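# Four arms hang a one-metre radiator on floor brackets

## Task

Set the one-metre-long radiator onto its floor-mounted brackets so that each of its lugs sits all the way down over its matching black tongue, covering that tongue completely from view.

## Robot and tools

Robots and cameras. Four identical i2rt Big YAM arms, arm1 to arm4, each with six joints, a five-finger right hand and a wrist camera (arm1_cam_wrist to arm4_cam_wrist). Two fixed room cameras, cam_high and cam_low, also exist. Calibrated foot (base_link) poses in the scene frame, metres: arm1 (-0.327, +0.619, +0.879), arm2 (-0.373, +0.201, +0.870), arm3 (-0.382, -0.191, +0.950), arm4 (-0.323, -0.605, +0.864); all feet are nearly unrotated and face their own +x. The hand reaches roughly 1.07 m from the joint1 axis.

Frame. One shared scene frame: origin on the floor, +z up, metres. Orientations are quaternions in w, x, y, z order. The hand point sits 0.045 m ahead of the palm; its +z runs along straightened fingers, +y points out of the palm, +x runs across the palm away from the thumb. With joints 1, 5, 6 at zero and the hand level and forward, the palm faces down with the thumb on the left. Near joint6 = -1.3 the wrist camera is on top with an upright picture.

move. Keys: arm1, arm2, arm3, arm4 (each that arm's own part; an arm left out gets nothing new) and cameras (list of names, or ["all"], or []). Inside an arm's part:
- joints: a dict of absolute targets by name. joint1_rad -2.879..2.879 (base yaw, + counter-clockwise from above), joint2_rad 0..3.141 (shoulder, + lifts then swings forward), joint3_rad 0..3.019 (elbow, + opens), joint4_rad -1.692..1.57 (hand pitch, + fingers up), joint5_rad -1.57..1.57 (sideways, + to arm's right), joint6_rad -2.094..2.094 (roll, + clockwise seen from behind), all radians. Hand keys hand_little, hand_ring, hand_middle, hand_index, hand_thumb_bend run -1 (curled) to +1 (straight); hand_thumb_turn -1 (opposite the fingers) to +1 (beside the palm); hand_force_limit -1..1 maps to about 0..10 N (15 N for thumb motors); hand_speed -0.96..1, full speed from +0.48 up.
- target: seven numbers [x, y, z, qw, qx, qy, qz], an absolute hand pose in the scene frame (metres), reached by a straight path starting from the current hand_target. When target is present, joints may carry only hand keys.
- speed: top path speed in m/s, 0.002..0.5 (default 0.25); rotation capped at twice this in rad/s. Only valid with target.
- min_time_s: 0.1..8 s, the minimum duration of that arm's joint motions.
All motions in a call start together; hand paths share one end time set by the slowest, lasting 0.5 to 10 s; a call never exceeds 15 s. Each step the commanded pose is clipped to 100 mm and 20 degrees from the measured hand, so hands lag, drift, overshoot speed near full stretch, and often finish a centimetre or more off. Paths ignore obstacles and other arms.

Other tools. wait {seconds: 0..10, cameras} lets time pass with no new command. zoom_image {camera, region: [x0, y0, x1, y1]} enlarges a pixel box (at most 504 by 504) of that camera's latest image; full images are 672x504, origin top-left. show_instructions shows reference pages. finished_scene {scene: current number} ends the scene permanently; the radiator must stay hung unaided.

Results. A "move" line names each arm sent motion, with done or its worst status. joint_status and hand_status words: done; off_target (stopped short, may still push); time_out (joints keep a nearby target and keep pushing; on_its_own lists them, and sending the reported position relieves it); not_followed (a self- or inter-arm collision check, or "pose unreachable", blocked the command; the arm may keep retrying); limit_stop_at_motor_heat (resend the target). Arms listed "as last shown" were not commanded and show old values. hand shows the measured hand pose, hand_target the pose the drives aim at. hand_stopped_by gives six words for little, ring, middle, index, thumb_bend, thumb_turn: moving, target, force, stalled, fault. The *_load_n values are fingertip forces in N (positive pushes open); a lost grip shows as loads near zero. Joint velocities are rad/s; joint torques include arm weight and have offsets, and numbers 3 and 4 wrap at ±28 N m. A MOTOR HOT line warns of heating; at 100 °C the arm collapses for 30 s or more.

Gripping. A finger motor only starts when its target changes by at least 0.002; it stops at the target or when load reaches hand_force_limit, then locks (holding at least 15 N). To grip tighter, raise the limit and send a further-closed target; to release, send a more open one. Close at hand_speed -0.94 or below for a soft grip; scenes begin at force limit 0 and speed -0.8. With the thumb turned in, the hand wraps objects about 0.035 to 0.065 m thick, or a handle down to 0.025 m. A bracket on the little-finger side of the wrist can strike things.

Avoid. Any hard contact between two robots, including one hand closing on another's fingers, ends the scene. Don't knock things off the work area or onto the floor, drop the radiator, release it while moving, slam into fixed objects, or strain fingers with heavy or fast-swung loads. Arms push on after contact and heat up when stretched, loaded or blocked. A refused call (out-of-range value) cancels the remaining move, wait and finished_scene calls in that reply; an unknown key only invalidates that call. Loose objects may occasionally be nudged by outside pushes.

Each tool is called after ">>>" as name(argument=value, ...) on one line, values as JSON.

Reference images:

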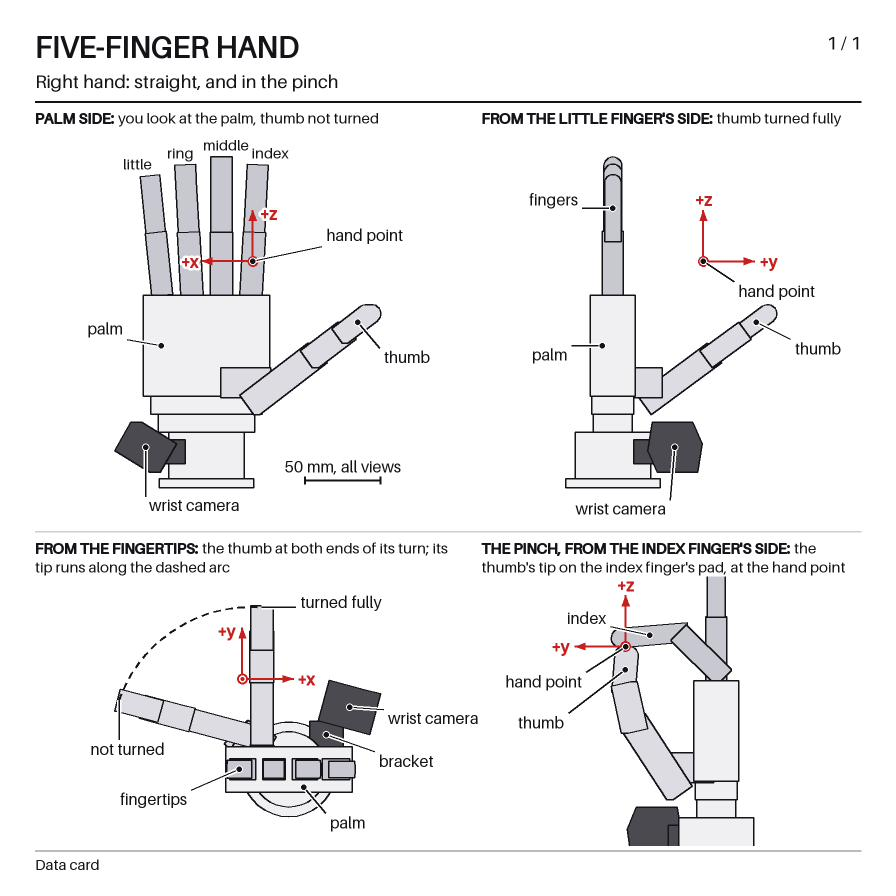

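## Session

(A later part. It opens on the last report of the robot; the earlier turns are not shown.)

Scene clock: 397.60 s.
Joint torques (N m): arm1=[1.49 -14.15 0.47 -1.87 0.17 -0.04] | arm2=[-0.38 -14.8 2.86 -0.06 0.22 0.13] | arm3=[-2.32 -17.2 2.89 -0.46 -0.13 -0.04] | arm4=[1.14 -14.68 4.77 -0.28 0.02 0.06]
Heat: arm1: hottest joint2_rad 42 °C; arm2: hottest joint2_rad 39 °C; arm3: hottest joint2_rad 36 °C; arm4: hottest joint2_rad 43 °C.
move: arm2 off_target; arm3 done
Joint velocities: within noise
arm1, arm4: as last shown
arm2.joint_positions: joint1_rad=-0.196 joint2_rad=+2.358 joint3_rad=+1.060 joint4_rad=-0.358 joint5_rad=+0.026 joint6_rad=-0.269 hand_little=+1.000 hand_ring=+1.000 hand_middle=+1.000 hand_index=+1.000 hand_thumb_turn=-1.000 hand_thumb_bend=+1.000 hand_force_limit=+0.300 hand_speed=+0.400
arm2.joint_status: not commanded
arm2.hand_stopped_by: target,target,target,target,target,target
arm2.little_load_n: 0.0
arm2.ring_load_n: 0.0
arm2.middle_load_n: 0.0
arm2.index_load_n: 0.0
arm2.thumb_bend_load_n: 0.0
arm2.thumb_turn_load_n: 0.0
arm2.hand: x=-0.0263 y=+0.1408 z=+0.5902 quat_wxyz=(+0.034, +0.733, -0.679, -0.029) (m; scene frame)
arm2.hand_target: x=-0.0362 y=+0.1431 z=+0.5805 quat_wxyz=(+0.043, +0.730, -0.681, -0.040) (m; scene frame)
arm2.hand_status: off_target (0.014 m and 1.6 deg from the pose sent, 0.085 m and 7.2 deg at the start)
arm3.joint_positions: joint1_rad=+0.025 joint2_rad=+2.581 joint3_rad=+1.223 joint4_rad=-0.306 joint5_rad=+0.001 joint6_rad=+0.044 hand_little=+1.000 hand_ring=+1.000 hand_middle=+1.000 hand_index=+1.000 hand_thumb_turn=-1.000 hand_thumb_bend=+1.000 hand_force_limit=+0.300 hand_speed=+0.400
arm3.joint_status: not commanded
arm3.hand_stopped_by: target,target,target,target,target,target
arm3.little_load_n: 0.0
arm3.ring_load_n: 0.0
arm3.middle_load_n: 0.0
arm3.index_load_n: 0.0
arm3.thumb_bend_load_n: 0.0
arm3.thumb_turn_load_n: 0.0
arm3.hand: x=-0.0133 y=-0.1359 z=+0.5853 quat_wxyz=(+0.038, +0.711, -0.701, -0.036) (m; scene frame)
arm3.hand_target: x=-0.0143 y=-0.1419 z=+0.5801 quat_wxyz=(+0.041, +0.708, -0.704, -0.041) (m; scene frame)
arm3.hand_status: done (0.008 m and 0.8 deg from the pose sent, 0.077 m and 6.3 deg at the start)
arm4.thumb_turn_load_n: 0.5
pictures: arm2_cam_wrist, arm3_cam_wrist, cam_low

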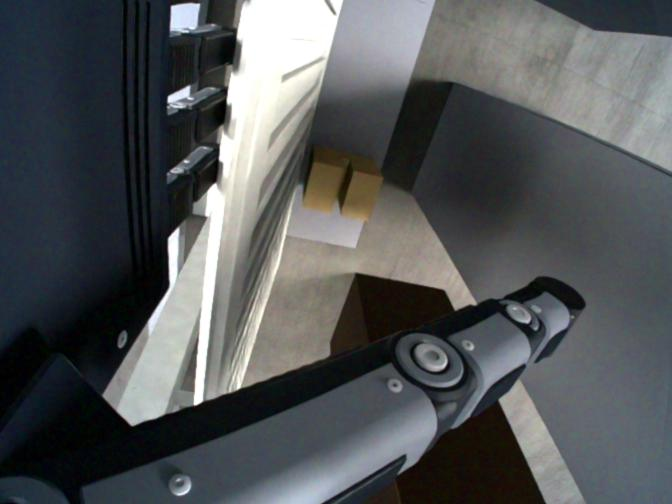

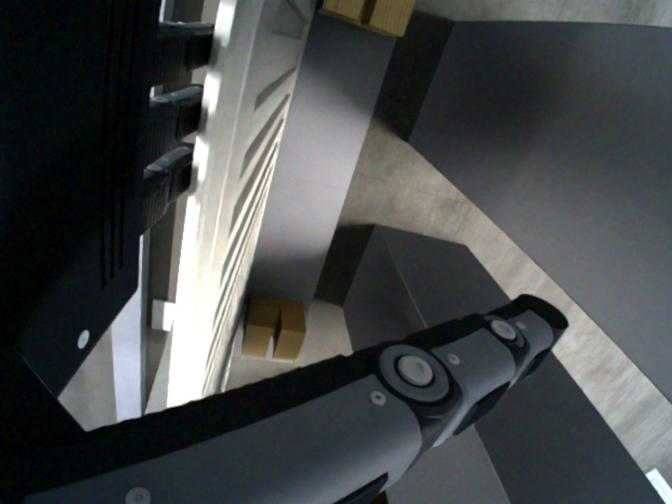

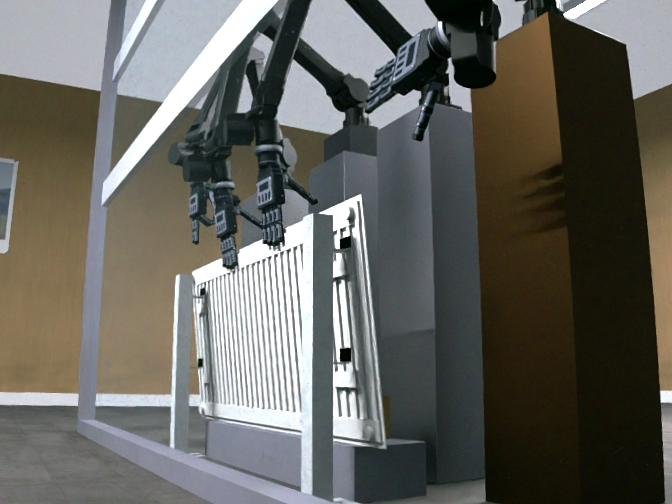

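>>> move(arm2={"target": [-0.042, 0.143, 0.50, 0.0427, 0.7301, -0.6807, -0.0398], "speed": 0.12}, arm3={"target": [-0.016, -0.144, 0.50, 0.0414, 0.7078, -0.7040, -0.0412], "speed": 0.12}, cameras=["arm2_cam_wrist", "arm3_cam_wrist"])

Scene clock: 399.47 s.
Joint torques (N m): arm1=[1.44 -13.98 0.55 -1.83 0.15 -0.04] | arm2=[-0.32 -14.97 1.32 0.09 0.2 0.09] | arm3=[-2.37 -17.26 2.15 0.12 -0.11 -0.05] | arm4=[0.62 -15.15 4.72 -0.18 0.04 0.05]
Heat: arm1: hottest joint2_rad 42 °C; arm2: hottest joint2_rad 39 °C; arm3: hottest joint2_rad 36 °C; arm4: hottest joint2_rad 43 °C.
move: arm2 off_target; arm3 done
Joint velocities: within noise
arm1, arm4: as last shown
arm1.index_load_n: -0.5
arm2.joint_positions: joint1_rad=-0.198 joint2_rad=+2.563 joint3_rad=+1.164 joint4_rad=-0.247 joint5_rad=+0.027 joint6_rad=-0.263 hand_little=+1.000 hand_ring=+1.000 hand_middle=+1.000 hand_index=+1.000 hand_thumb_turn=-1.000 hand_thumb_bend=+1.000 hand_force_limit=+0.300 hand_speed=+0.400
arm2.joint_status: not commanded
arm2.hand_stopped_by: target,target,target,target,target,target
arm2.little_load_n: -0.5
arm2.ring_load_n: 0.0
arm2.middle_load_n: 0.0
arm2.index_load_n: 0.0
arm2.thumb_bend_load_n: 0.0
arm2.thumb_turn_load_n: 0.0
arm2.hand: x=-0.0233 y=+0.1400 z=+0.5119 quat_wxyz=(+0.032, +0.730, -0.682, -0.024) (m; scene frame)
arm2.hand_target: x=-0.0421 y=+0.1430 z=+0.5008 quat_wxyz=(+0.043, +0.730, -0.681, -0.040) (m; scene frame)
arm2.hand_status: off_target (0.022 m and 2.2 deg from the pose sent, 0.092 m and 1.6 deg at the start)
arm3.joint_positions: joint1_rad=+0.021 joint2_rad=+2.784 joint3_rad=+1.375 joint4_rad=-0.261 joint5_rad=+0.001 joint6_rad=+0.042 hand_little=+1.000 hand_ring=+1.000 hand_middle=+1.000 hand_index=+1.000 hand_thumb_turn=-1.000 hand_thumb_bend=+1.000 hand_force_limit=+0.300 hand_speed=+0.400
arm3.joint_status: not commanded
arm3.hand_stopped_by: target,target,target,target,target,target
arm3.little_load_n: 0.5
arm3.ring_load_n: 0.0
arm3.middle_load_n: 0.0
arm3.index_load_n: 0.0
arm3.thumb_bend_load_n: 0.0
arm3.thumb_turn_load_n: 0.0
arm3.hand: x=-0.0135 y=-0.1374 z=+0.5071 quat_wxyz=(+0.041, +0.710, -0.701, -0.038) (m; scene frame)
arm3.hand_target: x=-0.0160 y=-0.1438 z=+0.5002 quat_wxyz=(+0.041, +0.708, -0.704, -0.041) (m; scene frame)
arm3.hand_status: done (0.010 m and 0.5 deg from the pose sent, 0.086 m and 0.9 deg at the start)
arm4.thumb_turn_load_n: 0.0
pictures: arm2_cam_wrist, arm3_cam_wrist

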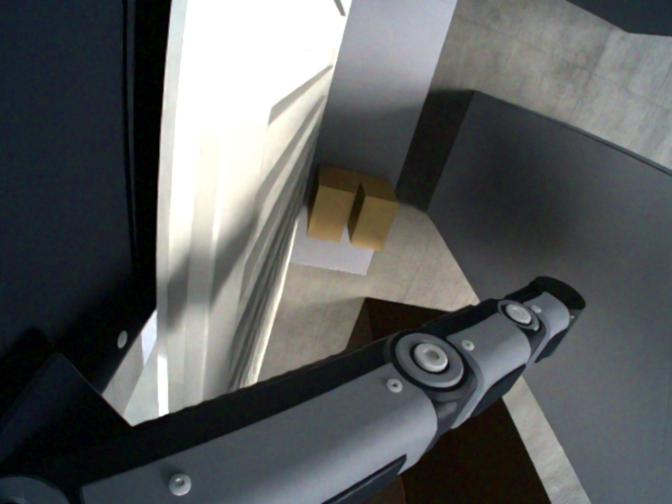

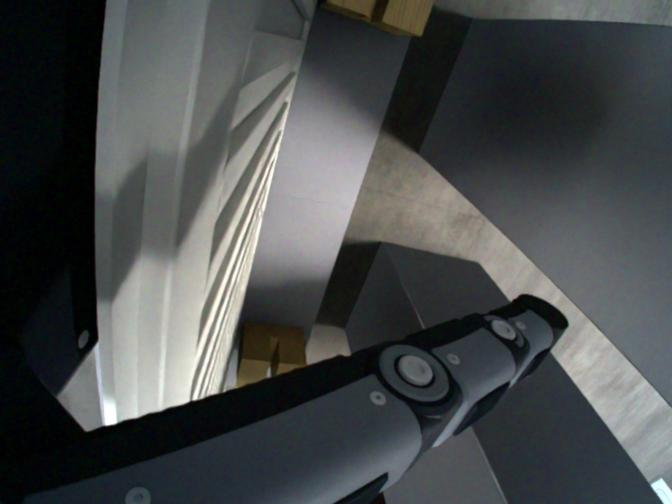

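>>> move(arm2={"target": [-0.035, 0.143, 0.490, 0.0427, 0.7301, -0.6807, -0.0398], "speed": 0.1}, arm3={"target": [-0.022, -0.144, 0.490, 0.0414, 0.7078, -0.7040, -0.0412], "speed": 0.1}, cameras=["arm2_cam_wrist", "arm3_cam_wrist", "cam_low"])

Scene clock: 401.97 s.
Joint torques (N m): arm1=[1.49 -14.21 0.5 -1.87 0.16 -0.05] | arm2=[-0.03 -15.74 2.21 -0.25 0.19 0.08] | arm3=[-2.26 -16.85 1.78 0.25 -0.11 -0.05] | arm4=[1.2 -15.15 4.92 -0.16 0.01 0.07]
Heat: arm1: hottest joint2_rad 42 °C; arm2: hottest joint2_rad 38 °C; arm3: hottest joint2_rad 36 °C; arm4: hottest joint2_rad 43 °C.
move: arm2 off_target; arm3 off_target
Joint velocities: within noise
arm1, arm4: as last shown
arm1.index_load_n: 0.0
arm2.joint_positions: joint1_rad=-0.198 joint2_rad=+2.600 joint3_rad=+1.192 joint4_rad=-0.247 joint5_rad=+0.027 joint6_rad=-0.263 hand_little=+1.000 hand_ring=+1.000 hand_middle=+1.000 hand_index=+1.000 hand_thumb_turn=-1.000 hand_thumb_bend=+1.000 hand_force_limit=+0.300 hand_speed=+0.400
arm2.joint_status: not commanded
arm2.hand_stopped_by: target,target,target,target,target,target
arm2.little_load_n: 0.0
arm2.ring_load_n: 0.0
arm2.middle_load_n: 0.0
arm2.index_load_n: 0.0
arm2.thumb_bend_load_n: 0.0
arm2.thumb_turn_load_n: 0.0
arm2.hand: x=-0.0243 y=+0.1402 z=+0.4988 quat_wxyz=(+0.034, +0.730, -0.682, -0.028) (m; scene frame)
arm2.hand_target: x=-0.0351 y=+0.1430 z=+0.4904 quat_wxyz=(+0.043, +0.730, -0.681, -0.040) (m; scene frame)
arm2.hand_status: off_target (0.014 m and 1.6 deg from the pose sent, 0.025 m and 2.2 deg at the start)
arm3.joint_positions: joint1_rad=+0.021 joint2_rad=+2.801 joint3_rad=+1.382 joint4_rad=-0.244 joint5_rad=+0.001 joint6_rad=+0.042 hand_little=+1.000 hand_ring=+1.000 hand_middle=+1.000 hand_index=+1.000 hand_thumb_turn=-1.000 hand_thumb_bend=+1.000 hand_force_limit=+0.300 hand_speed=+0.400
arm3.joint_status: not commanded
arm3.hand_stopped_by: target,target,target,target,target,target
arm3.little_load_n: 0.0
arm3.ring_load_n: 0.0
arm3.middle_load_n: 0.0
arm3.index_load_n: 0.0
arm3.thumb_bend_load_n: 0.0
arm3.thumb_turn_load_n: 0.0
arm3.hand: x=-0.0145 y=-0.1374 z=+0.4995 quat_wxyz=(+0.038, +0.711, -0.702, -0.036) (m; scene frame)
arm3.hand_target: x=-0.0223 y=-0.1437 z=+0.4904 quat_wxyz=(+0.041, +0.708, -0.704, -0.041) (m; scene frame)
arm3.hand_status: off_target (0.014 m and 0.8 deg from the pose sent, 0.020 m and 0.5 deg at the start)
arm4.middle_load_n: 0.5
pictures: arm2_cam_wrist, arm3_cam_wrist, cam_low

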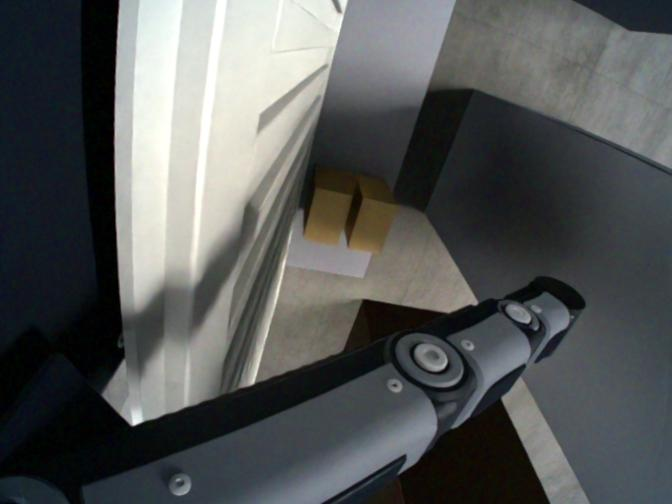

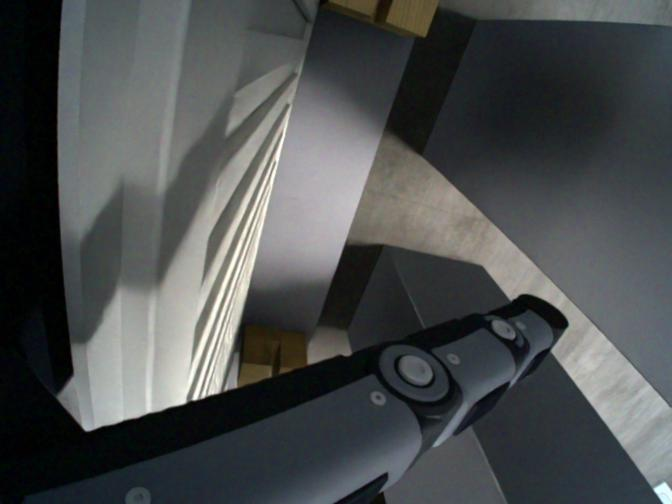

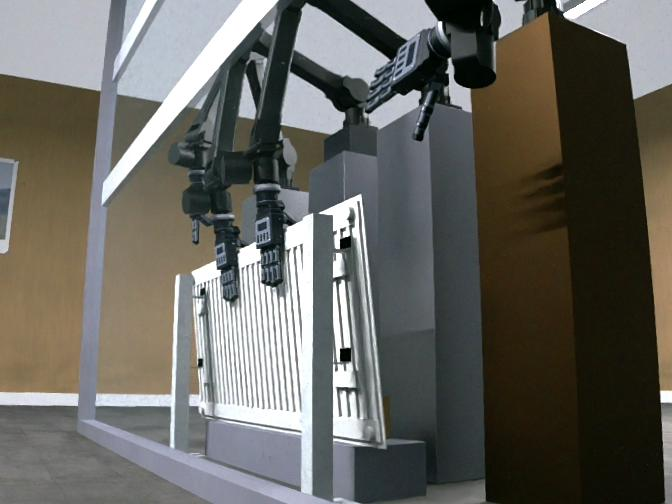

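>>> move(arm2={"target": [-0.035, 0.143, 0.498, 0.0427, 0.7301, -0.6807, -0.0398], "speed": 0.1}, arm3={"target": [-0.024, -0.144, 0.498, 0.0414, 0.7078, -0.7040, -0.0412], "speed": 0.1}, cameras=[])

>>> move(arm2={"joints": {"hand_force_limit": 1, "hand_speed": 0.3, "hand_thumb_bend": -0.8}}, arm3={"joints": {"hand_force_limit": 1, "hand_speed": 0.3, "hand_thumb_bend": -0.8}}, cameras=[])

>>> move(arm2={"joints": {"hand_force_limit": 0.5, "hand_speed": -0.6, "hand_little": 0.3, "hand_ring": 0.3, "hand_middle": 0.3, "hand_index": 0.3}}, arm3={"joints": {"hand_force_limit": 0.5, "hand_speed": -0.6, "hand_little": 0.3, "hand_ring": 0.3, "hand_middle": 0.3, "hand_index": 0.3}}, cameras=["arm2_cam_wrist", "arm3_cam_wrist"])

Scene clock: 404.13 s.
Joint torques (N m): arm1=[1.14 -14.21 0.53 -1.92 0.15 -0.04] | arm2=[-0.03 -17.26 1.06 -0.47 0.2 0.11] | arm3=[-2.32 -18.67 0.05 0.16 -0.11 -0.05] | arm4=[1.38 -15.68 4.94 -0.28 0.04 0.04]
Heat: arm1: hottest joint2_rad 42 °C; arm2: hottest joint2_rad 38 °C; arm3: hottest joint2_rad 36 °C; arm4: hottest joint2_rad 42 °C.
move: arm2 off_target; arm3 off_target
Joint velocities: within noise
arm1, arm4: as last shown
arm2.joint_positions: joint1_rad=-0.198 joint2_rad=+2.600 joint3_rad=+1.192 joint4_rad=-0.248 joint5_rad=+0.027 joint6_rad=-0.263 hand_little=+1.000 hand_ring=+1.000 hand_middle=+1.000 hand_index=+1.000 hand_thumb_turn=-1.000 hand_thumb_bend=+1.000 hand_force_limit=+0.300 hand_speed=+0.400
arm2.joint_status: not commanded
arm2.hand_stopped_by: target,target,target,target,target,target
arm2.little_load_n: 0.0
arm2.ring_load_n: 0.0
arm2.middle_load_n: 0.0
arm2.index_load_n: 0.0
arm2.thumb_bend_load_n: 0.0
arm2.thumb_turn_load_n: 0.0
arm2.hand: x=-0.0244 y=+0.1402 z=+0.4988 quat_wxyz=(+0.035, +0.730, -0.682, -0.029) (m; scene frame)
arm2.hand_target: x=-0.0349 y=+0.1429 z=+0.4981 quat_wxyz=(+0.043, +0.730, -0.681, -0.040) (m; scene frame)
arm2.hand_status: off_target (0.011 m and 1.6 deg from the pose sent, 0.011 m and 1.6 deg at the start)
arm3.joint_positions: joint1_rad=+0.021 joint2_rad=+2.801 joint3_rad=+1.380 joint4_rad=-0.240 joint5_rad=+0.001 joint6_rad=+0.042 hand_little=+1.000 hand_ring=+1.000 hand_middle=+1.000 hand_index=+1.000 hand_thumb_turn=-1.000 hand_thumb_bend=+1.000 hand_force_limit=+0.300 hand_speed=+0.400
arm3.joint_status: not commanded
arm3.hand_stopped_by: target,target,target,target,target,target
arm3.little_load_n: 0.0
arm3.ring_load_n: 0.0
arm3.middle_load_n: 0.0
arm3.index_load_n: 0.0
arm3.thumb_bend_load_n: 0.0
arm3.thumb_turn_load_n: 0.0
arm3.hand: x=-0.0146 y=-0.1374 z=+0.4992 quat_wxyz=(+0.037, +0.711, -0.702, -0.035) (m; scene frame)
arm3.hand_target: x=-0.0240 y=-0.1437 z=+0.4981 quat_wxyz=(+0.041, +0.708, -0.704, -0.041) (m; scene frame)
arm3.hand_status: off_target (0.011 m and 0.9 deg from the pose sent, 0.012 m and 0.8 deg at the start)
arm4.middle_load_n: 0.0
pictures: none
No camera images: "cameras" was empty.

Scene clock: 405.53 s.
Joint torques (N m): arm1=[1.38 -14.15 0.53 -1.83 0.15 -0.04] | arm2=[-0.09 -17.26 1.03 -0.36 0.12 -0.16] | arm3=[-2.32 -18.61 0.05 0.16 0.02 -0.12] | arm4=[1.14 -14.39 4.68 -0.36 0 0.07]
Heat: arm1: hottest joint2_rad 42 °C; arm2: hottest joint2_rad 38 °C; arm3: hottest joint2_rad 36 °C; arm4: hottest joint2_rad 42 °C.
move: arm2 off_target; arm3 off_target
Joint velocities: within noise
arm1, arm4: as last shown
arm2.joint_positions: joint1_rad=-0.198 joint2_rad=+2.600 joint3_rad=+1.192 joint4_rad=-0.252 joint5_rad=+0.029 joint6_rad=-0.240 hand_little=+1.000 hand_ring=+1.000 hand_middle=+1.000 hand_index=+1.000 hand_thumb_turn=-1.000 hand_thumb_bend=-0.489 hand_force_limit=+1.000 hand_speed=+0.300
arm2.joint_status: hand_thumb_bend off_target (ended at -0.489, target -0.800); the others done
arm2.hand_stopped_by: target,target,target,target,force,target
arm2.little_load_n: 0.0
arm2.ring_load_n: 0.0
arm2.middle_load_n: 0.0
arm2.index_load_n: 0.0
arm2.thumb_bend_load_n: 17.0
arm2.thumb_turn_load_n: 2.5
arm2.hand: x=-0.0249 y=+0.1415 z=+0.4991 quat_wxyz=(+0.037, +0.722, -0.690, -0.030) (m; scene frame)
arm2.hand_target: x=-0.0350 y=+0.1429 z=+0.4981 quat_wxyz=(+0.043, +0.730, -0.681, -0.040) (m; scene frame)
arm2.hand_status: not commanded
arm3.joint_positions: joint1_rad=+0.021 joint2_rad=+2.801 joint3_rad=+1.380 joint4_rad=-0.240 joint5_rad=-0.002 joint6_rad=+0.048 hand_little=+1.000 hand_ring=+1.000 hand_middle=+1.000 hand_index=+1.000 hand_thumb_turn=-1.000 hand_thumb_bend=-0.516 hand_force_limit=+1.000 hand_speed=+0.300
arm3.joint_status: hand_thumb_bend off_target (ended at -0.516, target -0.800); the others done
arm3.hand_stopped_by: target,target,target,target,force,target
arm3.little_load_n: 0.0
arm3.ring_load_n: 0.0
arm3.middle_load_n: 0.0
arm3.index_load_n: 0.0
arm3.thumb_bend_load_n: 18.5
arm3.thumb_turn_load_n: 2.0
arm3.hand: x=-0.0145 y=-0.1365 z=+0.4992 quat_wxyz=(+0.037, +0.708, -0.704, -0.036) (m; scene frame)
arm3.hand_target: x=-0.0240 y=-0.1437 z=+0.4981 quat_wxyz=(+0.041, +0.708, -0.704, -0.041) (m; scene frame)
arm3.hand_status: not commanded
arm4.thumb_turn_load_n: -0.5
pictures: none
No camera images: "cameras" was empty.

Scene clock: 406.50 s.
Joint torques (N m): arm1=[1.32 -14.04 0.47 -1.91 0.15 -0.05] | arm2=[-0.09 -17.32 0.98 -0.47 0.19 -0.03] | arm3=[-2.32 -18.61 0.28 -0.27 0.03 0.1] | arm4=[1.38 -15.09 4.83 -0.27 0.04 0.06]
Heat: arm1: hottest joint2_rad 42 °C; arm2: hottest joint2_rad 38 °C; arm3: hottest joint2_rad 36 °C; arm4: hottest joint2_rad 42 °C.
move: arm2 off_target; arm3 off_target
Joint velocities: within noise
arm1, arm4: as last shown
arm2.joint_positions: joint1_rad=-0.198 joint2_rad=+2.600 joint3_rad=+1.192 joint4_rad=-0.249 joint5_rad=+0.027 joint6_rad=-0.254 hand_little=+0.785 hand_ring=+0.824 hand_middle=+0.860 hand_index=+0.859 hand_thumb_turn=-1.000 hand_thumb_bend=-0.488 hand_force_limit=+0.500 hand_speed=-0.600
arm2.joint_status: hand_little off_target (ended at +0.785, target +0.300); hand_ring off_target (ended at +0.824, target +0.300); hand_middle off_target (ended at +0.860, target +0.300); hand_index off_target (ended at +0.859, target +0.300); the others done
arm2.hand_stopped_by: force,force,force,force,force,target
arm2.little_load_n: 8.0
arm2.ring_load_n: 8.0
arm2.middle_load_n: 2.5
arm2.index_load_n: 4.5
arm2.thumb_bend_load_n: 21.0
arm2.thumb_turn_load_n: 4.5
arm2.hand: x=-0.0244 y=+0.1409 z=+0.4989 quat_wxyz=(+0.035, +0.727, -0.685, -0.029) (m; scene frame)
arm2.hand_target: x=-0.0348 y=+0.1429 z=+0.4981 quat_wxyz=(+0.043, +0.730, -0.681, -0.040) (m; scene frame)
arm2.hand_status: not commanded
arm3.joint_positions: joint1_rad=+0.021 joint2_rad=+2.801 joint3_rad=+1.377 joint4_rad=-0.230 joint5_rad=-0.002 joint6_rad=+0.028 hand_little=+0.755 hand_ring=+0.896 hand_middle=+0.902 hand_index=+0.822 hand_thumb_turn=-1.000 hand_thumb_bend=-0.515 hand_force_limit=+0.500 hand_speed=-0.600
arm3.joint_status: hand_little off_target (ended at +0.755, target +0.300); hand_ring off_target (ended at +0.896, target +0.300); hand_middle off_target (ended at +0.902, target +0.300); hand_index off_target (ended at +0.822, target +0.300); the others done
arm3.hand_stopped_by: force,force,force,force,force,target
arm3.little_load_n: 14.5
arm3.ring_load_n: 0.0
arm3.middle_load_n: 6.0
arm3.index_load_n: 11.0
arm3.thumb_bend_load_n: 24.0
arm3.thumb_turn_load_n: 5.5
arm3.hand: x=-0.0144 y=-0.1376 z=+0.4986 quat_wxyz=(+0.034, +0.715, -0.697, -0.034) (m; scene frame)
arm3.hand_target: x=-0.0241 y=-0.1437 z=+0.4981 quat_wxyz=(+0.041, +0.708, -0.704, -0.041) (m; scene frame)
arm3.hand_status: not commanded
arm4.middle_load_n: 0.5
arm4.thumb_turn_load_n: 0.0
pictures: arm2_cam_wrist, arm3_cam_wrist

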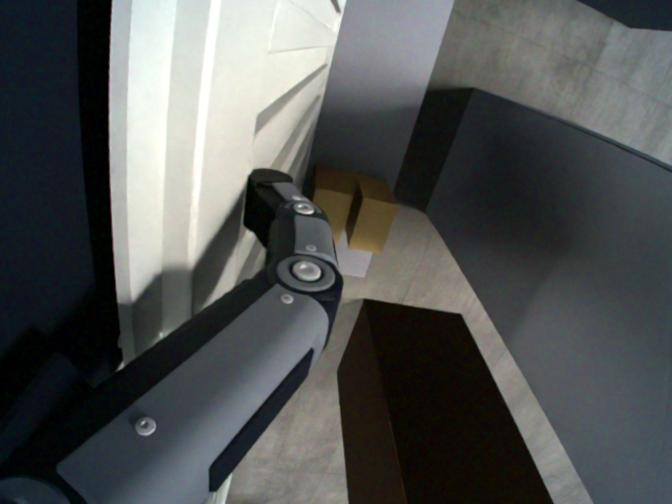

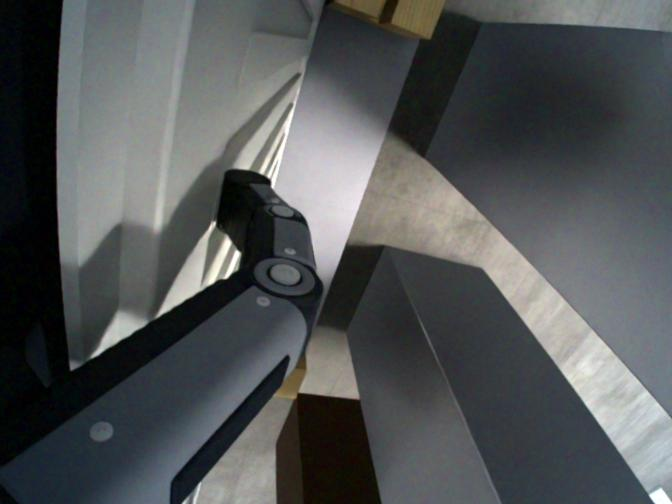

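>>> move(arm2={"target": [-0.078, 0.140, 0.506, 0, 0.7314, -0.6819, 0], "speed": 0.08}, arm3={"target": [-0.070, -0.144, 0.506, 0, 0.709, -0.7052, 0], "speed": 0.08}, cameras=["arm1_cam_wrist", "cam_low"])

>>> zoom_image(camera="arm1_cam_wrist", region=[250, 150, 500, 500])

>>> zoom_image(camera="cam_low", region=[160, 180, 430, 480])

Scene clock: 408.27 s.
Joint torques (N m): arm1=[1.38 -14.21 0.53 -1.88 0.16 -0.04] | arm2=[-0.91 -17.96 -1.87 -0.17 -0.07 -0.06] | arm3=[-1.73 -19.08 -2.97 -0.08 0.35 0.07] | arm4=[1.73 -15.38 4.67 -0.12 0.09 0.05]
Heat: arm1: hottest joint2_rad 42 °C; arm2: hottest joint2_rad 38 °C; arm3: hottest joint2_rad 36 °C; arm4: hottest joint2_rad 42 °C.
move: arm2 off_target; arm3 off_target
Joint velocities: within noise
arm1, arm4: as last shown
arm2.joint_positions: joint1_rad=-0.234 joint2_rad=+2.572 joint3_rad=+0.988 joint4_rad=+0.026 joint5_rad=+0.002 joint6_rad=-0.297 hand_little=+0.785 hand_ring=+0.824 hand_middle=+0.860 hand_index=+0.859 hand_thumb_turn=-1.000 hand_thumb_bend=-0.488 hand_force_limit=+0.500 hand_speed=-0.600
arm2.joint_status: not commanded
arm2.hand_stopped_by: force,force,force,force,force,target
arm2.little_load_n: 5.0
arm2.ring_load_n: 6.0
arm2.middle_load_n: 3.0
arm2.index_load_n: 6.5
arm2.thumb_bend_load_n: 22.5
arm2.thumb_turn_load_n: 5.5
arm2.hand: x=-0.0704 y=+0.1405 z=+0.4967 quat_wxyz=(-0.001, +0.730, -0.684, +0.006) (m; scene frame)
arm2.hand_target: x=-0.0779 y=+0.1401 z=+0.5056 quat_wxyz=(+0.000, +0.731, -0.682, +0.000) (m; scene frame)
arm2.hand_status: off_target (0.012 m and 0.8 deg from the pose sent, 0.054 m and 5.3 deg at the start)
arm3.joint_positions: joint1_rad=+0.021 joint2_rad=+2.781 joint3_rad=+1.159 joint4_rad=+0.081 joint5_rad=-0.005 joint6_rad=+0.038 hand_little=+0.755 hand_ring=+0.896 hand_middle=+0.901 hand_index=+0.822 hand_thumb_turn=-1.000 hand_thumb_bend=-0.515 hand_force_limit=+0.500 hand_speed=-0.600
arm3.joint_status: not commanded
arm3.hand_stopped_by: force,force,force,force,force,target
arm3.little_load_n: 12.5
arm3.ring_load_n: 0.0
arm3.middle_load_n: 0.0
arm3.index_load_n: 1.5
arm3.thumb_bend_load_n: 24.5
arm3.thumb_turn_load_n: 4.5
arm3.hand: x=-0.0606 y=-0.1389 z=+0.4959 quat_wxyz=(-0.009, +0.713, -0.701, +0.003) (m; scene frame)
arm3.hand_target: x=-0.0698 y=-0.1437 z=+0.5055 quat_wxyz=(+0.000, +0.709, -0.705, +0.000) (m; scene frame)
arm3.hand_status: off_target (0.015 m and 1.3 deg from the pose sent, 0.057 m and 5.6 deg at the start)
arm4.middle_load_n: 0.0
pictures: arm1_cam_wrist, cam_low

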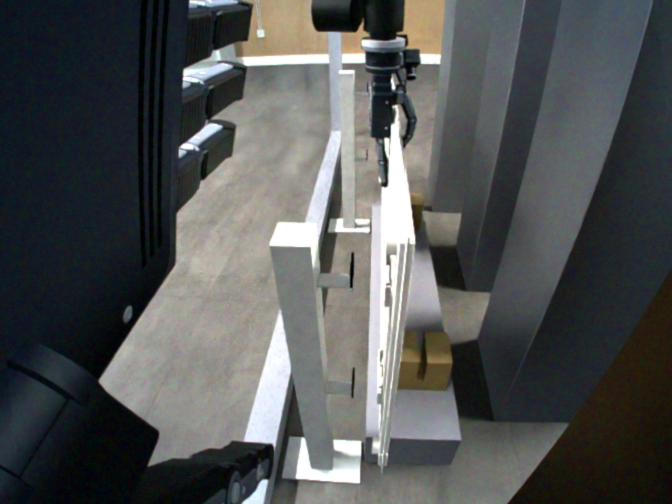

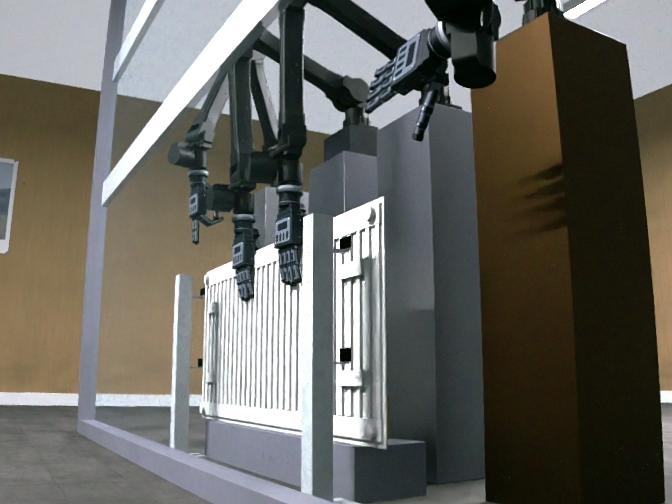

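Scaled by 1.440 from the camera's 672x504 image, which has a finer 960x720 frame.

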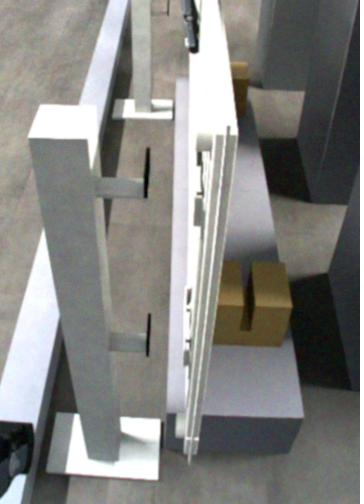

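Scaled by 1.680 from the camera's 672x504 image, which has a finer 960x720 frame.

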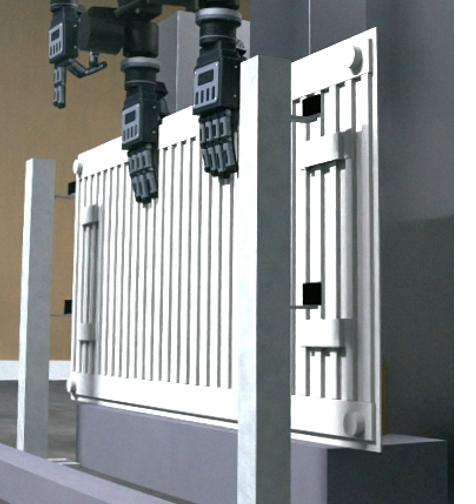

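>>> move(arm1={"joints": {"joint1_rad": 0.34, "joint2_rad": 1.95, "joint3_rad": 1.0, "joint4_rad": -1.2, "joint5_rad": 1.0, "joint6_rad": 1.5}}, arm4={"target": [0.04, -0.435, 0.62, -0.1228, 0.6964, -0.6964, 0.1228], "speed": 0.15, "joints": {"hand_thumb_bend": 0.6, "hand_index": -0.47, "hand_middle": -0.47}}, cameras=[])

>>> move(arm1={"joints": {"joint1_rad": -0.48, "joint2_rad": 1.95, "joint3_rad": 0.85, "joint4_rad": -0.4, "joint5_rad": 0.0, "joint6_rad": -0.48, "hand_index": -0.47, "hand_middle": -0.47, "hand_ring": 1, "hand_little": 1}, "min_time_s": 3}, cameras=["arm1_cam_wrist", "arm4_cam_wrist"])

Scene clock: 411.27 s.
Joint torques (N m): arm1=[0.26 -13.74 3.59 -0.16 0.49 -0.25] | arm2=[-0.85 -17.9 -1.88 -0.13 -0.07 -0.06] | arm3=[-1.79 -19.08 -2.97 -0.05 0.35 0.08] | arm4=[0.62 -12.69 1.72 1.25 0.12 -0.24]
Heat: arm1: hottest joint2_rad 42 °C; arm2: hottest joint2_rad 38 °C; arm3: hottest joint2_rad 36 °C; arm4: hottest joint2_rad 42 °C.
move: arm1 done; arm4 off_target
Joint velocities: within noise
arm1.joint_positions: joint1_rad=+0.341 joint2_rad=+1.974 joint3_rad=+0.992 joint4_rad=-1.212 joint5_rad=+1.001 joint6_rad=+1.510 hand_little=+1.000 hand_ring=+1.000 hand_middle=+1.000 hand_index=+1.000 hand_thumb_turn=+1.000 hand_thumb_bend=+1.000 hand_force_limit=+1.000 hand_speed=+0.400
arm1.joint_status: all done
arm1.hand_stopped_by: target,target,target,target,target,target
arm1.little_load_n: 0.0
arm1.ring_load_n: 0.0
arm1.middle_load_n: 0.0
arm1.index_load_n: 0.0
arm1.thumb_bend_load_n: 0.0
arm1.thumb_turn_load_n: 0.0
arm1.hand: x=+0.0300 y=+0.6302 z=+0.8109 quat_wxyz=(+0.186, +0.336, -0.777, +0.499) (m; scene frame)
arm1.hand_target: x=+0.0394 y=+0.6344 z=+0.8182 quat_wxyz=(+0.170, +0.331, -0.783, +0.498) (m; scene frame)
arm1.hand_status: not commanded
arm2, arm3: as last shown
arm2.hand_target: x=-0.0778 y=+0.1401 z=+0.5056 quat_wxyz=(+0.000, +0.731, -0.682, +0.000) (m; scene frame)
arm3.index_load_n: 2.0
arm3.thumb_turn_load_n: 5.0
arm4.joint_positions: joint1_rad=+0.377 joint2_rad=+2.133 joint3_rad=+0.768 joint4_rad=+0.145 joint5_rad=+0.116 joint6_rad=+0.374 hand_little=+1.000 hand_ring=+1.000 hand_middle=-0.470 hand_index=-0.470 hand_thumb_turn=+1.000 hand_thumb_bend=+0.600 hand_force_limit=+0.700 hand_speed=+0.400
arm4.joint_status: all done
arm4.hand_stopped_by: target,target,target,target,target,target
arm4.little_load_n: 0.0
arm4.ring_load_n: 0.0
arm4.middle_load_n: 0.0
arm4.index_load_n: 0.5
arm4.thumb_bend_load_n: -0.5
arm4.thumb_turn_load_n: 0.0
arm4.hand: x=+0.0445 y=-0.4275 z=+0.6274 quat_wxyz=(-0.130, +0.694, -0.697, +0.122) (m; scene frame)
arm4.hand_target: x=+0.0398 y=-0.4349 z=+0.6202 quat_wxyz=(-0.123, +0.696, -0.696, +0.123) (m; scene frame)
arm4.hand_status: off_target (0.011 m and 0.9 deg from the pose sent, 0.095 m and 20.6 deg at the start)
pictures: none
No camera images: "cameras" was empty.

Scene clock: 415.10 s.
Joint torques (N m): arm1=[-0.56 -13.45 3.58 0.64 -0.07 -0.23] | arm2=[-1.26 -17.67 -1.81 -0.13 -0.08 -0.05] | arm3=[-1.79 -19.08 -2.97 -0.05 0.35 0.08] | arm4=[1.14 -13.04 1.83 1.25 0.16 -0.23]
Heat: arm1: hottest joint2_rad 42 °C; arm2: hottest joint2_rad 38 °C; arm3: hottest joint2_rad 36 °C; arm4: hottest joint2_rad 42 °C.
move: arm1 done
Joint velocities: within noise
arm1.joint_positions: joint1_rad=-0.471 joint2_rad=+1.973 joint3_rad=+0.842 joint4_rad=-0.410 joint5_rad=+0.002 joint6_rad=-0.470 hand_little=+1.000 hand_ring=+1.000 hand_middle=-0.470 hand_index=-0.470 hand_thumb_turn=+1.000 hand_thumb_bend=+1.000 hand_force_limit=+1.000 hand_speed=+0.400
arm1.joint_status: all done
arm1.hand_stopped_by: target,target,target,target,target,target
arm1.little_load_n: 0.0
arm1.ring_load_n: 0.0
arm1.middle_load_n: 0.0
arm1.index_load_n: 0.0
arm1.thumb_bend_load_n: 0.0
arm1.thumb_turn_load_n: 0.0
arm1.hand: x=-0.0184 y=+0.4854 z=+0.7170 quat_wxyz=(-0.003, +0.730, -0.683, +0.017) (m; scene frame)
arm1.hand_target: x=-0.0066 y=+0.4766 z=+0.7249 quat_wxyz=(-0.010, +0.730, -0.683, +0.036) (m; scene frame)
arm1.hand_status: not commanded
arm2, arm3, arm4: as last shown
arm3.little_load_n: 12.0
arm3.middle_load_n: 0.5
arm3.index_load_n: 1.5
arm4.thumb_bend_load_n: 0.0
pictures: arm1_cam_wrist, arm4_cam_wrist

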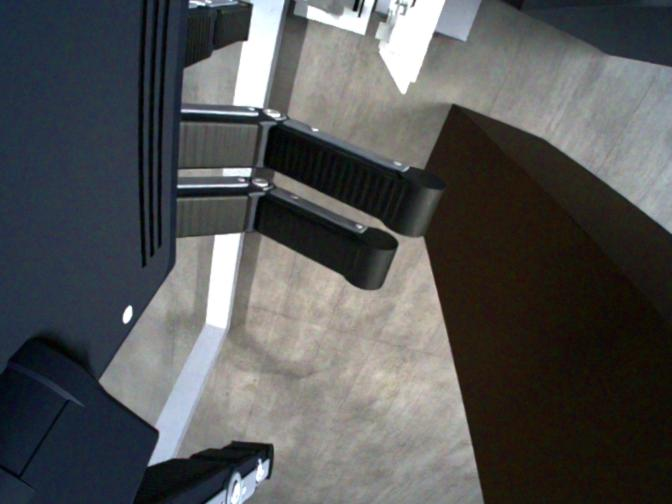

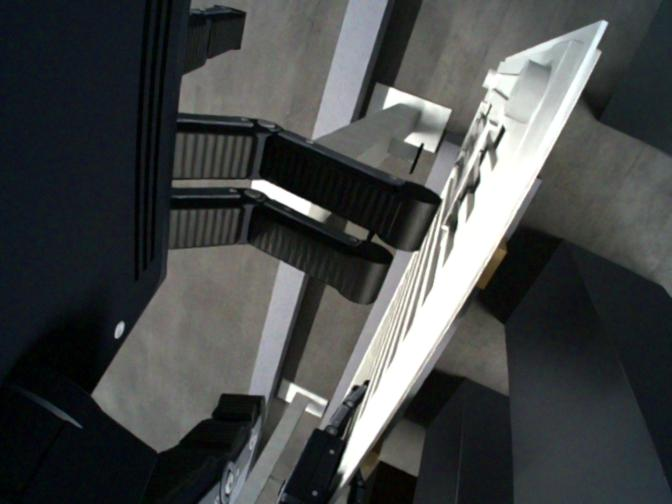

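>>> move(arm1={"target": [0.005, 0.472, 0.60, -0.1268, 0.7190, -0.6730, 0.1187], "speed": 0.15, "joints": {"hand_ring": -1, "hand_little": -1}}, arm4={"target": [0.045, -0.435, 0.54, -0.1228, 0.6964, -0.6964, 0.1228], "speed": 0.15}, cameras=[])

>>> move(arm1={"target": [0.005, 0.472, 0.478, -0.1268, 0.7190, -0.6730, 0.1187], "speed": 0.15}, arm4={"target": [0.045, -0.435, 0.474, -0.1228, 0.6964, -0.6964, 0.1228], "speed": 0.15}, cameras=["arm1_cam_wrist", "arm4_cam_wrist", "cam_low"])

>>> zoom_image(camera="cam_low", region=[160, 180, 430, 480])

Scene clock: 423.47 s.
Joint torques (N m): arm1=[-0.67 -12.34 0.83 1.1 -0.19 -0.22] | arm2=[-1.2 -18.2 -1.88 -0.14 -0.07 -0.07] | arm3=[-1.79 -19.08 -2.97 -0.05 0.35 0.08] | arm4=[0.44 -14.15 1.46 1.07 0.13 -0.27]
Heat: arm1: hottest joint2_rad 41 °C; arm2: hottest joint2_rad 38 °C; arm3: hottest joint2_rad 35 °C; arm4: hottest joint2_rad 41 °C.
move: arm1 done; arm4 done
Joint velocities: within noise
arm1.joint_positions: joint1_rad=-0.553 joint2_rad=+2.277 joint3_rad=+0.783 joint4_rad=+0.205 joint5_rad=-0.186 joint6_rad=-0.528 hand_little=-1.000 hand_ring=-1.000 hand_middle=-0.470 hand_index=-0.470 hand_thumb_turn=+1.000 hand_thumb_bend=+1.000 hand_force_limit=+1.000 hand_speed=+0.400
arm1.joint_status: all done
arm1.hand_stopped_by: target,target,target,target,target,target
arm1.little_load_n: 0.0
arm1.ring_load_n: 0.0
arm1.middle_load_n: 0.0
arm1.index_load_n: 0.0
arm1.thumb_bend_load_n: 0.0
arm1.thumb_turn_load_n: 0.0
arm1.hand: x=+0.0044 y=+0.4782 z=+0.6003 quat_wxyz=(-0.125, +0.720, -0.673, +0.112) (m; scene frame)
arm1.hand_target: x=+0.0050 y=+0.4719 z=+0.6001 quat_wxyz=(-0.127, +0.719, -0.673, +0.119) (m; scene frame)
arm1.hand_status: done (0.006 m and 0.8 deg from the pose sent, 0.120 m and 18.5 deg at the start)
arm2, arm3: as last shown
arm2.little_load_n: 5.5
arm2.ring_load_n: 6.5
arm2.middle_load_n: 2.5
arm3.little_load_n: 12.5
arm3.middle_load_n: 0.0
arm3.thumb_turn_load_n: 4.5
arm4.joint_positions: joint1_rad=+0.375 joint2_rad=+2.383 joint3_rad=+0.859 joint4_rad=+0.291 joint5_rad=+0.116 joint6_rad=+0.371 hand_little=+1.000 hand_ring=+1.000 hand_middle=-0.470 hand_index=-0.470 hand_thumb_turn=+1.000 hand_thumb_bend=+0.600 hand_force_limit=+0.700 hand_speed=+0.400
arm4.joint_status: not commanded
arm4.hand_stopped_by: target,target,target,target,target,target
arm4.little_load_n: 0.0
arm4.ring_load_n: 0.0
arm4.middle_load_n: 0.0
arm4.index_load_n: 0.0
arm4.thumb_bend_load_n: 0.0
arm4.thumb_turn_load_n: 0.0
arm4.hand: x=+0.0432 y=-0.4299 z=+0.5462 quat_wxyz=(-0.124, +0.695, -0.698, +0.121) (m; scene frame)
arm4.hand_target: x=+0.0447 y=-0.4349 z=+0.5401 quat_wxyz=(-0.123, +0.696, -0.696, +0.123) (m; scene frame)
arm4.hand_status: done (0.008 m and 0.4 deg from the pose sent, 0.088 m and 0.9 deg at the start)
pictures: none
No camera images: "cameras" was empty.

Scene clock: 424.90 s.
Joint torques (N m): arm1=[-0.26 -10.52 2.07 1.35 -0.31 -0.22] | arm2=[-0.79 -17.85 -1.87 -0.2 -0.07 -0.07] | arm3=[-1.73 -19.08 -2.97 -0.05 0.35 0.08] | arm4=[0.15 -13.98 0.8 1.25 0.1 -0.22]
Heat: arm1: hottest joint2_rad 41 °C; arm2: hottest joint2_rad 38 °C; arm3: hottest joint2_rad 35 °C; arm4: hottest joint2_rad 41 °C.
move: arm1 off_target; arm4 done
Joint velocities: within noise
arm1.joint_positions: joint1_rad=-0.559 joint2_rad=+2.610 joint3_rad=+0.936 joint4_rad=+0.378 joint5_rad=-0.182 joint6_rad=-0.528 hand_little=-1.000 hand_ring=-1.000 hand_middle=-0.470 hand_index=-0.470 hand_thumb_turn=+1.000 hand_thumb_bend=+1.000 hand_force_limit=+1.000 hand_speed=+0.400
arm1.joint_status: not commanded
arm1.hand_stopped_by: target,target,target,target,target,target
arm1.little_load_n: -1.0
arm1.ring_load_n: 0.0
arm1.middle_load_n: 0.0
arm1.index_load_n: 0.0
arm1.thumb_bend_load_n: 0.0
arm1.thumb_turn_load_n: 0.0
arm1.hand: x=-0.0026 y=+0.4782 z=+0.4905 quat_wxyz=(-0.122, +0.719, -0.676, +0.110) (m; scene frame)
arm1.hand_target: x=+0.0046 y=+0.4721 z=+0.4788 quat_wxyz=(-0.127, +0.719, -0.673, +0.119) (m; scene frame)
arm1.hand_status: off_target (0.016 m and 1.2 deg from the pose sent, 0.122 m and 0.8 deg at the start)
arm2, arm3: as last shown
arm2.ring_load_n: 6.0
arm2.middle_load_n: 3.0
arm3.thumb_bend_load_n: 24.0
arm4.joint_positions: joint1_rad=+0.375 joint2_rad=+2.575 joint3_rad=+0.970 joint4_rad=+0.376 joint5_rad=+0.116 joint6_rad=+0.371 hand_little=+1.000 hand_ring=+1.000 hand_middle=-0.470 hand_index=-0.470 hand_thumb_turn=+1.000 hand_thumb_bend=+0.600 hand_force_limit=+0.700 hand_speed=+0.400
arm4.joint_status: not commanded
arm4.hand_stopped_by: target,target,target,target,target,target
arm4.little_load_n: 0.0
arm4.ring_load_n: 0.0
arm4.middle_load_n: 0.5
arm4.index_load_n: 0.0
arm4.thumb_bend_load_n: 0.0
arm4.thumb_turn_load_n: 0.0
arm4.hand: x=+0.0468 y=-0.4291 z=+0.4811 quat_wxyz=(-0.126, +0.695, -0.698, +0.121) (m; scene frame)
arm4.hand_target: x=+0.0448 y=-0.4349 z=+0.4742 quat_wxyz=(-0.123, +0.696, -0.696, +0.123) (m; scene frame)
arm4.hand_status: done (0.009 m and 0.4 deg from the pose sent, 0.072 m and 0.4 deg at the start)
pictures: arm1_cam_wrist, arm4_cam_wrist, cam_low

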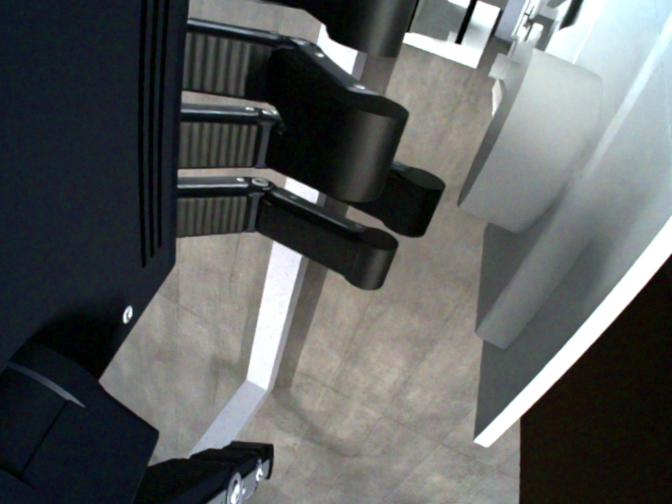

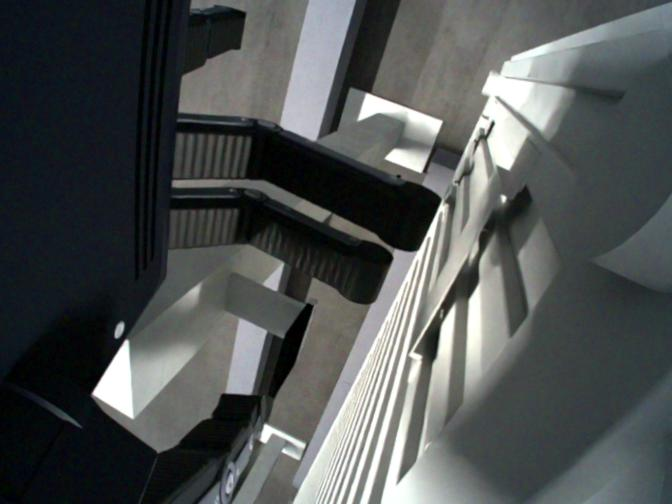

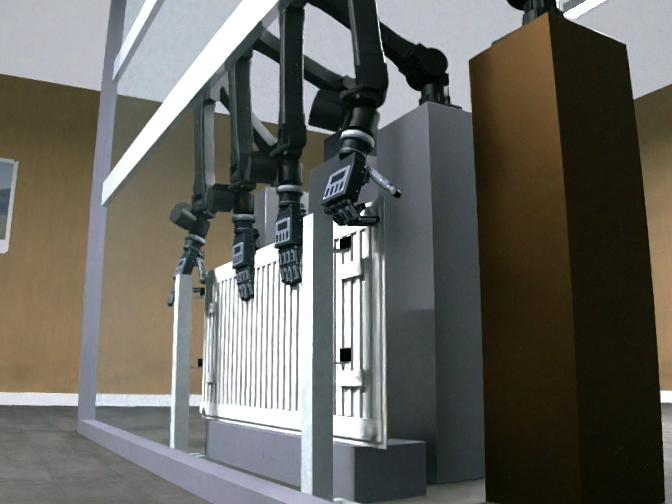

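Scaled by 1.680 from the camera's 672x504 image, which has a finer 960x720 frame.

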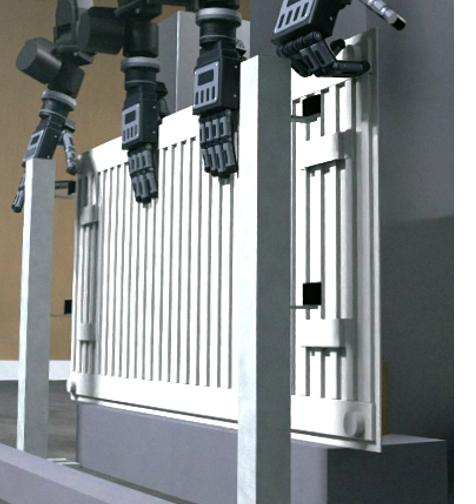

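>>> zoom_image(camera="arm4_cam_wrist", region=[380, 20, 672, 460])

>>> zoom_image(camera="arm1_cam_wrist", region=[380, 0, 672, 460])

Scaled by 1.145 from the camera's 672x504 image, which has a finer 960x720 frame.

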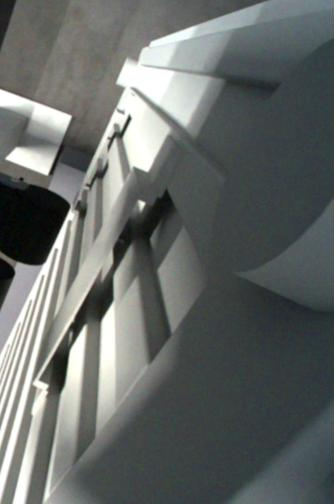

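Scaled by 1.096 from the camera's 672x504 image, which has a finer 960x720 frame.

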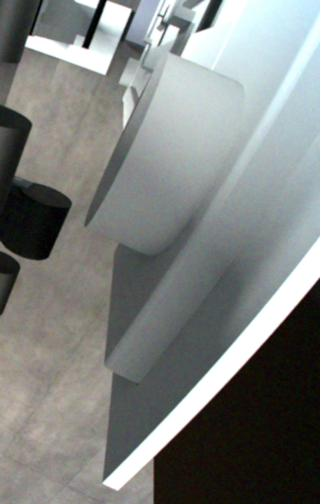

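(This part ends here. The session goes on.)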